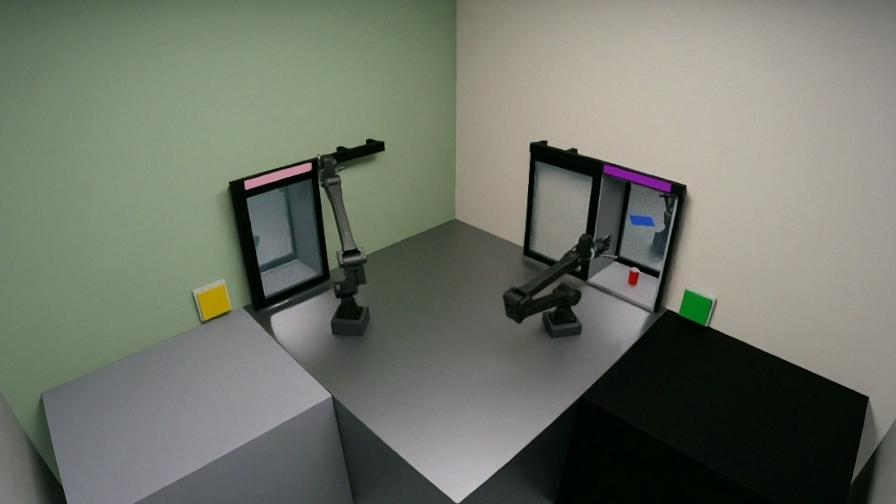

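Scene clock: 1423.90 s.
Joint torques (N m): arm1=[-2.67 1.08 8.84 3.25 -0.2 -0.25] | arm2=[2.67 -0.79 8.39 3.33 0.13 -0.31] | arm3=[-0.32 0.32 9.74 0.84 0.01 -0.14] | arm4=[-1.55 -15.21 5.48 1.95 -0.18 -0.11] | arm5=[-1.67 -16.44 4.79 2.41 -0.16 0.11] | arm6=[2.14 -15.27 5.26 1.51 0.17 0.11] | arm7=[-0.15 1.08 11.06 1.57 -0.04 0.12] | arm8=[-0.62 1.32 11.51 1.87 -0.19 -0.08]
Heat: arm1: hottest joint3_rad 34 °C; arm2: hottest joint3_rad 29 °C; arm3: hottest joint3_rad 42 °C; arm4: hottest joint3_rad 32 °C; arm5: hottest joint2_rad 30 °C; arm6: hottest joint3_rad 31 °C; arm7: hottest joint3_rad 38 °C; arm8: hottest joint3_rad 33 °C.
move: arm4 off_target; arm8 done
Joint velocities: within noise
arm1, arm2, arm5, arm6: as last shown
arm1.ring_load_n: 0.0
arm3.joint_positions: joint1_rad=+2.044 joint2_rad=+0.626 joint3_rad=+1.309 joint4_rad=-0.790 joint5_rad=+1.129 joint6_rad=-1.590 hand_little=-1.000 hand_ring=-1.000 hand_middle=-1.000 hand_index=-1.000 hand_thumb_turn=-1.000 hand_thumb_bend=+1.000 hand_force_limit=+0.000 hand_speed=+0.000
arm3.joint_status: not commanded
arm3.hand_stopped_by: target,target,target,target,target,target
arm3.little_load_n: 0.0
arm3.ring_load_n: 0.0
arm3.middle_load_n: 0.0
arm3.index_load_n: 0.0
arm3.thumb_bend_load_n: 0.0
arm3.thumb_turn_load_n: 0.0
arm3.hand: x=-0.3489 y=+1.3671 z=+1.5131 quat_wxyz=(+0.040, +0.726, +0.037, +0.686) (m; scene frame)
arm3.hand_target: x=-0.3522 y=+1.3618 z=+1.5283 quat_wxyz=(+0.032, +0.722, +0.033, +0.691) (m; scene frame)
arm3.hand_status: not commanded
arm4.joint_positions: joint1_rad=-2.048 joint2_rad=+2.029 joint3_rad=+0.868 joint4_rad=+1.124 joint5_rad=-1.109 joint6_rad=-1.584 hand_little=-1.000 hand_ring=-1.000 hand_middle=-1.000 hand_index=-1.000 hand_thumb_turn=-1.000 hand_thumb_bend=+1.000 hand_force_limit=+0.000 hand_speed=+0.000
arm4.joint_status: not commanded
arm4.hand_stopped_by: target,target,target,target,target,target
arm4.little_load_n: -0.5
arm4.ring_load_n: 0.0
arm4.middle_load_n: 0.0
arm4.index_load_n: 0.0
arm4.thumb_bend_load_n: 0.0
arm4.thumb_turn_load_n: 0.0
arm4.hand: x=-1.8288 y=+0.1856 z=+0.9390 quat_wxyz=(+0.485, +0.498, -0.511, +0.507) (m; scene frame)
arm4.hand_target: x=-1.8350 y=+0.1899 z=+0.9549 quat_wxyz=(+0.500, +0.500, -0.500, +0.500) (m; scene frame)
arm4.hand_status: off_target (0.018 m and 2.3 deg from the pose sent, 0.103 m and 3.1 deg at the start)
arm5.middle_load_n: 0.0
arm7.joint_positions: joint1_rad=+0.492 joint2_rad=+0.629 joint3_rad=+1.302 joint4_rad=-0.692 joint5_rad=+0.003 joint6_rad=-1.569 hand_little=+1.000 hand_ring=+1.000 hand_middle=+1.000 hand_index=+1.000 hand_thumb_turn=-1.000 hand_thumb_bend=+1.000 hand_force_limit=-0.100 hand_speed=-0.700
arm7.joint_status: not commanded
arm7.hand_stopped_by: target,target,target,target,target,target
arm7.little_load_n: 0.0
arm7.ring_load_n: 0.0
arm7.middle_load_n: 0.0
arm7.index_load_n: 0.0
arm7.thumb_bend_load_n: 0.0
arm7.thumb_turn_load_n: 0.5
arm7.hand: x=+0.3198 y=-1.1494 z=+1.4820 quat_wxyz=(-0.683, +0.138, +0.703, +0.142) (m; scene frame)
arm7.hand_target: x=+0.3270 y=-1.1565 z=+1.5056 quat_wxyz=(-0.698, +0.137, +0.689, +0.136) (m; scene frame)
arm7.hand_status: not commanded
arm8.joint_positions: joint1_rad=-1.079 joint2_rad=+0.621 joint3_rad=+1.297 joint4_rad=-0.792 joint5_rad=-0.125 joint6_rad=-1.574 hand_little=+1.000 hand_ring=+1.000 hand_middle=+1.000 hand_index=+1.000 hand_thumb_turn=-1.000 hand_thumb_bend=+1.000 hand_force_limit=+0.150 hand_speed=-0.600
arm8.joint_status: all done
arm8.hand_stopped_by: target,target,target,target,target,target
arm8.little_load_n: 0.0
arm8.ring_load_n: 0.0
arm8.middle_load_n: 0.0
arm8.index_load_n: 0.0
arm8.thumb_bend_load_n: 0.0
arm8.thumb_turn_load_n: 0.5
arm8.hand: x=+1.3959 y=-0.2926 z=+1.4375 quat_wxyz=(-0.475, +0.525, +0.527, +0.470) (m; scene frame)
arm8.hand_target: x=+1.3970 y=-0.2997 z=+1.4620 quat_wxyz=(-0.484, +0.519, +0.515, +0.480) (m; scene frame)
arm8.hand_status: not commanded
pictures: cam_1, cam_4
Images, in order (width x height): cam_1 896x504, cam_4 896x504.

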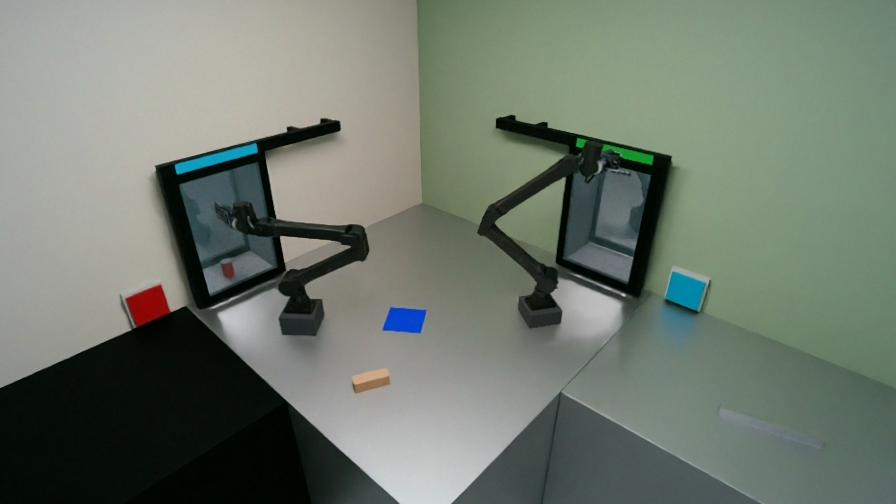

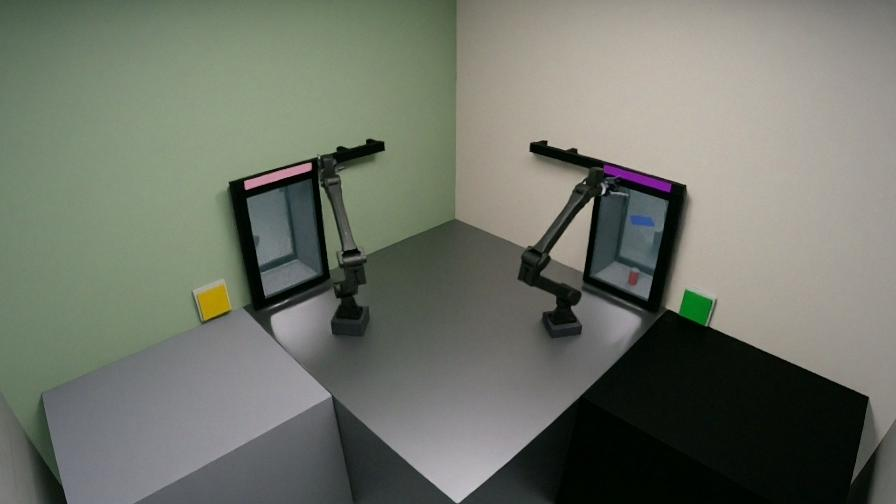

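move --arm1 '{"joints": {"joint2_rad": 2.125, "joint3_rad": 0.877, "joint4_rad": 1.248}, "min_time_s": 4}' --cameras '["cam_1", "arm1_cam_wrist"]'

Scene clock: 1431.93 s.
Joint torques (N m): arm1=[-2.55 -12.04 3.44 3.22 -0.06 -0.25] | arm2=[3.49 -1.32 8.5 3.52 0.13 -0.3] | arm3=[-0.38 0.44 9.77 0.81 0 -0.14] | arm4=[-1.55 -15.21 5.48 1.95 -0.18 -0.11] | arm5=[-1.67 -16.44 4.79 2.43 -0.16 0.1] | arm6=[2.2 -15.38 5.26 1.52 0.17 0.11] | arm7=[-0.21 1.14 11.06 1.57 -0.04 0.12] | arm8=[-0.56 1.32 11.51 1.87 -0.19 -0.08]
Heat: arm1: hottest joint3_rad 34 °C; arm2: hottest joint3_rad 29 °C; arm3: hottest joint3_rad 42 °C; arm4: hottest joint3_rad 31 °C; arm5: hottest joint2_rad 30 °C; arm6: hottest joint3_rad 31 °C; arm7: hottest joint3_rad 38 °C; arm8: hottest joint3_rad 35 °C.
move: arm1 done
Joint velocities: within noise
arm1.joint_positions: joint1_rad=-2.085 joint2_rad=+2.120 joint3_rad=+0.880 joint4_rad=+1.227 joint5_rad=-1.134 joint6_rad=-1.557 hand_little=-1.000 hand_ring=-1.000 hand_middle=-1.000 hand_index=-1.000 hand_thumb_turn=-1.000 hand_thumb_bend=+1.000 hand_force_limit=+0.000 hand_speed=+0.000
arm1.joint_status: all done
arm1.hand_stopped_by: target,target,target,target,target,target
arm1.little_load_n: 0.0
arm1.ring_load_n: 0.0
arm1.middle_load_n: 0.0
arm1.index_load_n: 0.0
arm1.thumb_bend_load_n: 0.0
arm1.thumb_turn_load_n: 0.0
arm1.hand: x=+0.1950 y=+1.8240 z=+0.8914 quat_wxyz=(+0.704, -0.007, -0.710, +0.013) (m; scene frame)
arm1.hand_target: x=+0.2007 y=+1.8278 z=+0.8931 quat_wxyz=(+0.706, -0.001, -0.708, +0.001) (m; scene frame)
arm1.hand_status: not commanded
arm2, arm3, arm4, arm5, arm6, arm7, arm8: as last shown
arm2.thumb_bend_load_n: -0.5
arm3.thumb_turn_load_n: 0.5
arm4.little_load_n: 0.0
arm5.thumb_turn_load_n: 0.5
arm6.thumb_turn_load_n: 0.5
arm7.thumb_turn_load_n: 0.0
arm8.thumb_turn_load_n: 0.0
pictures: arm1_cam_wrist, cam_1
Images, in order (width x height): arm1_cam_wrist 672x504, cam_1 896x504.

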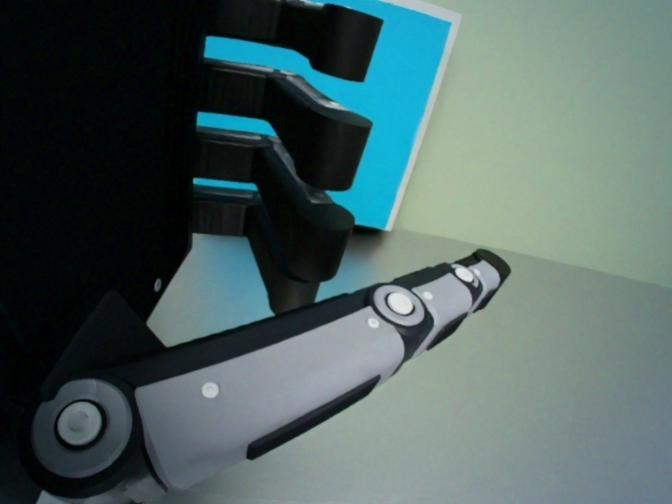

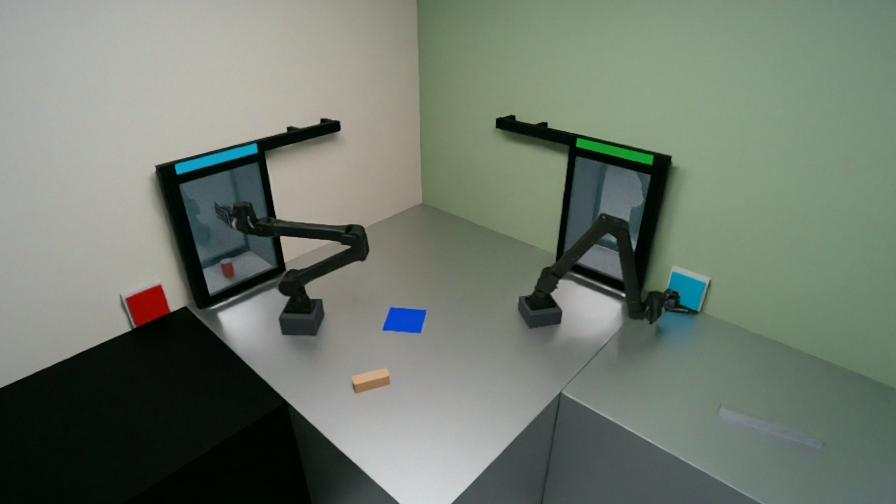

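move --arm1 '{"target": [0.18, 1.845, 0.975, 0.7071, 0, -0.7071, 0], "speed": 0.15}' --cameras '[]'

move --arm1 '{"target": [0.10, 1.85, 0.975, 0.7071, 0, -0.7071, 0], "speed": 0.06}' --cameras '[]'

move --arm1 '{"target": [0.068, 1.855, 0.975, 0.7071, 0, -0.7071, 0], "speed": 0.05}' --cameras '["cam_1"]'

Scene clock: 1438.10 s.
Joint torques (N m): arm1=[-0.97 -13.45 7.53 1.92 0.11 -0.21] | arm2=[3.02 -0.5 8.53 3.47 0.15 -0.31] | arm3=[-0.26 0.38 9.77 0.81 0.01 -0.14] | arm4=[-1.55 -15.21 5.49 1.95 -0.17 -0.11] | arm5=[-1.67 -16.44 4.79 2.43 -0.16 0.1] | arm6=[2.32 -15.33 5.26 1.58 0.18 0.11] | arm7=[-0.15 1.08 11.06 1.57 -0.04 0.12] | arm8=[-0.62 1.44 11.51 1.87 -0.19 -0.08]
Heat: arm1: hottest joint3_rad 34 °C; arm2: hottest joint3_rad 29 °C; arm3: hottest joint3_rad 42 °C; arm4: hottest joint3_rad 31 °C; arm5: hottest joint2_rad 30 °C; arm6: hottest joint3_rad 31 °C; arm7: hottest joint3_rad 38 °C; arm8: hottest joint3_rad 36 °C.
move: arm1 off_target
Joint velocities: within noise
arm1.joint_positions: joint1_rad=-2.085 joint2_rad=+1.959 joint3_rad=+0.887 joint4_rad=+1.029 joint5_rad=-1.117 joint6_rad=-1.557 hand_little=-1.000 hand_ring=-1.000 hand_middle=-1.000 hand_index=-1.000 hand_thumb_turn=-1.000 hand_thumb_bend=+1.000 hand_force_limit=+0.000 hand_speed=+0.000
arm1.joint_status: not commanded
arm1.hand_stopped_by: target,target,target,target,target,target
arm1.little_load_n: 0.0
arm1.ring_load_n: 0.0
arm1.middle_load_n: 0.0
arm1.index_load_n: 0.0
arm1.thumb_bend_load_n: 0.0
arm1.thumb_turn_load_n: 0.0
arm1.hand: x=+0.1924 y=+1.8348 z=+0.9483 quat_wxyz=(+0.699, -0.022, -0.714, +0.016) (m; scene frame)
arm1.hand_target: x=+0.1806 y=+1.8439 z=+0.9753 quat_wxyz=(+0.707, +0.000, -0.707, +0.000) (m; scene frame)
arm1.hand_status: off_target (0.031 m and 3.4 deg from the pose sent, 0.087 m and 1.8 deg at the start)
arm2, arm3, arm4, arm5, arm6, arm7, arm8: as last shown
arm2.thumb_bend_load_n: 0.0
arm2.thumb_turn_load_n: 0.5
arm3.index_load_n: 0.5
arm3.thumb_turn_load_n: 0.0
arm5.index_load_n: 0.5
arm5.thumb_turn_load_n: 0.0
arm6.thumb_bend_load_n: 0.5
arm8.thumb_turn_load_n: 0.5
pictures: none
No camera images: "cameras" was empty.

Scene clock: 1440.07 s.
Joint torques (N m): arm1=[-1.03 -11.93 8.83 2.04 0.14 -0.23] | arm2=[3.55 -0.5 8.62 3.54 0.17 -0.32] | arm3=[-0.21 0.5 9.73 0.84 0.01 -0.14] | arm4=[-1.61 -15.15 5.48 1.94 -0.17 -0.11] | arm5=[-1.67 -16.44 4.79 2.43 -0.16 0.1] | arm6=[2.26 -15.44 5.24 1.51 0.17 0.11] | arm7=[-0.21 1.14 11.06 1.57 -0.04 0.12] | arm8=[-0.56 1.32 11.48 1.87 -0.2 -0.08]
Heat: arm1: hottest joint3_rad 34 °C; arm2: hottest joint3_rad 29 °C; arm3: hottest joint3_rad 42 °C; arm4: hottest joint3_rad 31 °C; arm5: hottest joint2_rad 30 °C; arm6: hottest joint3_rad 31 °C; arm7: hottest joint3_rad 38 °C; arm8: hottest joint3_rad 36 °C.
move: arm1 off_target
Joint velocities: within noise
arm1.joint_positions: joint1_rad=-1.955 joint2_rad=+1.992 joint3_rad=+1.017 joint4_rad=+0.958 joint5_rad=-0.988 joint6_rad=-1.557 hand_little=-1.000 hand_ring=-1.000 hand_middle=-1.000 hand_index=-1.000 hand_thumb_turn=-1.000 hand_thumb_bend=+1.000 hand_force_limit=+0.000 hand_speed=+0.000
arm1.joint_status: not commanded
arm1.hand_stopped_by: target,target,target,target,target,target
arm1.little_load_n: 0.0
arm1.ring_load_n: 0.0
arm1.middle_load_n: 0.0
arm1.index_load_n: 0.5
arm1.thumb_bend_load_n: 0.0
arm1.thumb_turn_load_n: 0.0
arm1.hand: x=+0.1141 y=+1.8407 z=+0.9659 quat_wxyz=(+0.703, -0.013, -0.711, +0.008) (m; scene frame)
arm1.hand_target: x=+0.1007 y=+1.8492 z=+0.9754 quat_wxyz=(+0.707, +0.000, -0.707, +0.000) (m; scene frame)
arm1.hand_status: off_target (0.019 m and 1.9 deg from the pose sent, 0.097 m and 3.4 deg at the start)
arm2.joint_positions: joint1_rad=+1.538 joint2_rad=+0.480 joint3_rad=+0.550 joint4_rad=-0.070 joint5_rad=+0.672 joint6_rad=-1.560 hand_little=+1.000 hand_ring=+1.000 hand_middle=+1.000 hand_index=+1.000 hand_thumb_turn=-1.000 hand_thumb_bend=+1.000 hand_force_limit=+0.000 hand_speed=+0.000
arm2.joint_status: not commanded
arm2.hand_stopped_by: target,target,target,target,target,target
arm2.little_load_n: 0.0
arm2.ring_load_n: 0.0
arm2.middle_load_n: 0.0
arm2.index_load_n: 0.0
arm2.thumb_bend_load_n: 0.0
arm2.thumb_turn_load_n: 0.5
arm2.hand: x=+1.3963 y=+0.2714 z=+1.2483 quat_wxyz=(+0.495, +0.496, -0.510, +0.499) (m; scene frame)
arm2.hand_target: x=+1.3989 y=+0.2736 z=+1.2495 quat_wxyz=(+0.496, +0.495, -0.504, +0.505) (m; scene frame)
arm2.hand_status: not commanded
arm3, arm4, arm5, arm6, arm7, arm8: as last shown
arm3.middle_load_n: 0.5
arm3.index_load_n: 0.0
arm5.index_load_n: 0.0
arm5.thumb_turn_load_n: 0.5
arm6.thumb_bend_load_n: 0.0
arm6.thumb_turn_load_n: 0.0
arm7.thumb_turn_load_n: 0.5
arm8.thumb_turn_load_n: 0.0
pictures: none
No camera images: "cameras" was empty.

Scene clock: 1441.27 s.
Joint torques (N m): arm1=[-0.21 -12.22 9.91 1.92 0.18 -0.23] | arm2=[3.49 -0.5 8.61 3.29 0.12 -0.31] | arm3=[-0.15 0.44 9.78 0.85 0.01 -0.15] | arm4=[-1.61 -15.15 5.49 1.95 -0.18 -0.11] | arm5=[-1.67 -16.5 4.79 2.43 -0.16 0.11] | arm6=[2.08 -15.27 5.26 1.55 0.16 0.12] | arm7=[-0.15 1.08 11.07 1.58 -0.04 0.12] | arm8=[-0.56 1.32 11.49 1.88 -0.19 -0.08]
Heat: arm1: hottest joint3_rad 34 °C; arm2: hottest joint3_rad 29 °C; arm3: hottest joint3_rad 42 °C; arm4: hottest joint3_rad 31 °C; arm5: hottest joint2_rad 30 °C; arm6: hottest joint3_rad 31 °C; arm7: hottest joint3_rad 38 °C; arm8: hottest joint3_rad 36 °C.
move: arm1 off_target
Joint velocities: within noise
arm1.joint_positions: joint1_rad=-1.926 joint2_rad=+2.022 joint3_rad=+1.075 joint4_rad=+0.924 joint5_rad=-0.947 joint6_rad=-1.557 hand_little=-1.000 hand_ring=-1.000 hand_middle=-1.000 hand_index=-1.000 hand_thumb_turn=-1.000 hand_thumb_bend=+1.000 hand_force_limit=+0.000 hand_speed=+0.000
arm1.joint_status: not commanded
arm1.hand_stopped_by: target,target,target,target,target,target
arm1.little_load_n: 0.0
arm1.ring_load_n: 0.0
arm1.middle_load_n: -1.0
arm1.index_load_n: -0.5
arm1.thumb_bend_load_n: 0.0
arm1.thumb_turn_load_n: 0.5
arm1.hand: x=+0.0919 y=+1.8489 z=+0.9632 quat_wxyz=(+0.701, -0.019, -0.713, +0.006) (m; scene frame)
arm1.hand_target: x=+0.0693 y=+1.8534 z=+0.9755 quat_wxyz=(+0.707, +0.000, -0.707, +0.000) (m; scene frame)
arm1.hand_status: off_target (0.027 m and 2.4 deg from the pose sent, 0.049 m and 1.9 deg at the start)
arm2, arm3, arm4, arm6, arm7, arm8: as last shown
arm2.middle_load_n: -0.5
arm2.thumb_turn_load_n: 0.0
arm3.middle_load_n: 0.0
arm4.thumb_turn_load_n: 0.5
arm5.joint_positions: joint1_rad=-1.943 joint2_rad=+1.877 joint3_rad=+0.896 joint4_rad=+0.943 joint5_rad=-1.120 joint6_rad=-1.581 hand_little=-1.000 hand_ring=-1.000 hand_middle=-1.000 hand_index=-1.000 hand_thumb_turn=-1.000 hand_thumb_bend=+1.000 hand_force_limit=+0.000 hand_speed=+0.000
arm5.joint_status: not commanded
arm5.hand_stopped_by: target,target,target,target,target,target
arm5.little_load_n: 0.0
arm5.ring_load_n: 0.0
arm5.middle_load_n: 0.0
arm5.index_load_n: 0.0
arm5.thumb_bend_load_n: 0.0
arm5.thumb_turn_load_n: 0.0
arm5.hand: x=-0.1832 y=-1.8350 z=+0.9552 quat_wxyz=(-0.014, +0.714, -0.006, +0.700) (m; scene frame)
arm5.hand_target: x=-0.1898 y=-1.8399 z=+0.9747 quat_wxyz=(+0.000, +0.707, +0.000, +0.707) (m; scene frame)
arm5.hand_status: not commanded
arm8.thumb_turn_load_n: 0.5
pictures: cam_1
Images, in order (width x height): cam_1 896x504.

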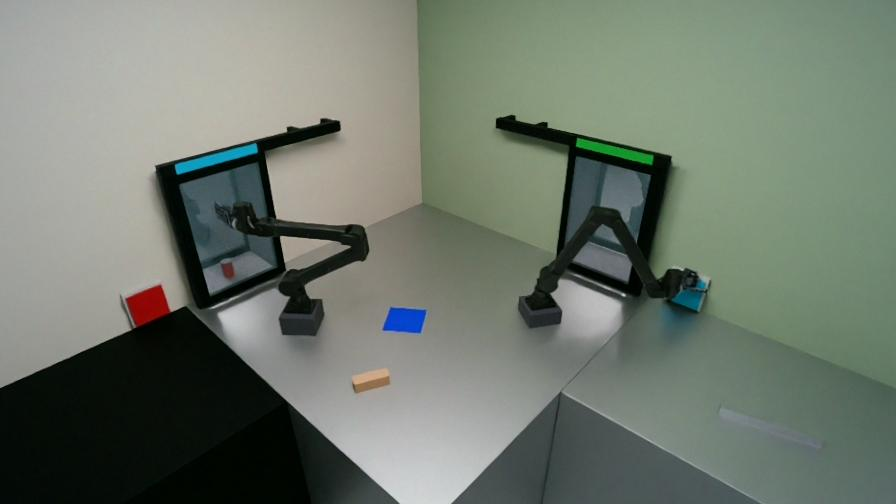

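move --arm1 '{"target": [0.055, 1.857, 0.975, 0.7071, 0, -0.7071, 0], "speed": 0.05}' --cameras '["cam_1"]'

Scene clock: 1445.80 s.
Joint torques (N m): arm1=[1.03 -12.34 10.7 1.98 0.19 -0.22] | arm2=[3.43 -0.38 8.58 3.3 0.14 -0.34] | arm3=[-0.15 0.38 9.77 0.81 0.01 -0.15] | arm4=[-1.55 -15.15 5.48 1.95 -0.18 -0.11] | arm5=[-1.67 -16.44 4.79 2.43 -0.16 0.1] | arm6=[2.14 -15.38 5.2 1.55 0.17 0.12] | arm7=[-0.15 1.08 11.06 1.57 -0.04 0.12] | arm8=[-0.5 1.32 11.49 1.87 -0.19 -0.08]
Heat: arm1: hottest joint3_rad 34 °C; arm2: hottest joint3_rad 29 °C; arm3: hottest joint3_rad 42 °C; arm4: hottest joint3_rad 30 °C; arm5: hottest joint2_rad 30 °C; arm6: hottest joint3_rad 31 °C; arm7: hottest joint3_rad 38 °C; arm8: hottest joint3_rad 37 °C.
move: arm1 off_target
Joint velocities: within noise
arm1.joint_positions: joint1_rad=-1.925 joint2_rad=+2.034 joint3_rad=+1.090 joint4_rad=+0.913 joint5_rad=-0.932 joint6_rad=-1.557 hand_little=-1.000 hand_ring=-1.000 hand_middle=-1.000 hand_index=-1.000 hand_thumb_turn=-1.000 hand_thumb_bend=+1.000 hand_force_limit=+0.000 hand_speed=+0.000
arm1.joint_status: not commanded
arm1.hand_stopped_by: target,target,target,target,target,target
arm1.little_load_n: 0.0
arm1.ring_load_n: 0.0
arm1.middle_load_n: -2.0
arm1.index_load_n: 0.0
arm1.thumb_bend_load_n: 0.0
arm1.thumb_turn_load_n: 0.0
arm1.hand: x=+0.0901 y=+1.8555 z=+0.9600 quat_wxyz=(+0.700, -0.026, -0.714, +0.002) (m; scene frame)
arm1.hand_target: x=+0.0573 y=+1.8542 z=+0.9757 quat_wxyz=(+0.707, +0.000, -0.707, +0.000) (m; scene frame)
arm1.hand_status: off_target (0.038 m and 3.2 deg from the pose sent, 0.040 m and 2.5 deg at the start)
arm2, arm3, arm4, arm5, arm6, arm7, arm8: as last shown
arm2.middle_load_n: 0.0
arm2.thumb_turn_load_n: 0.5
arm3.middle_load_n: -0.5
arm3.thumb_bend_load_n: -0.5
arm5.thumb_turn_load_n: 0.5
arm7.thumb_turn_load_n: 0.0
pictures: cam_1
Images, in order (width x height): cam_1 896x504.

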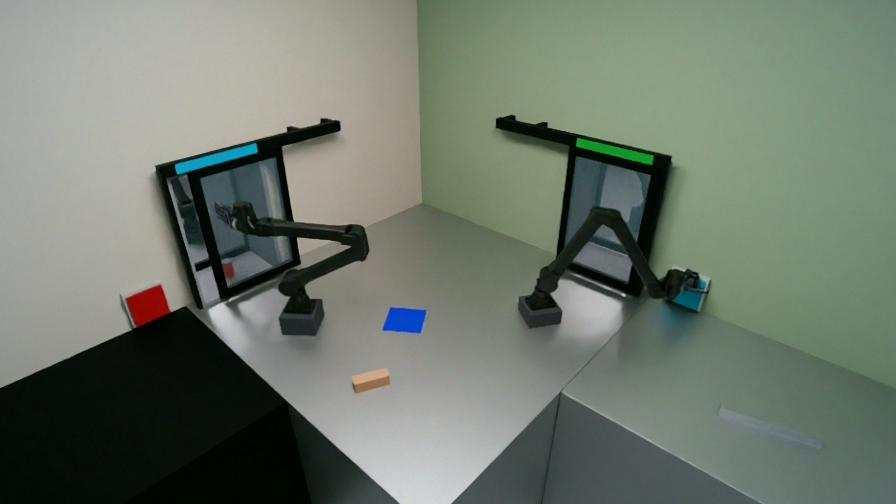

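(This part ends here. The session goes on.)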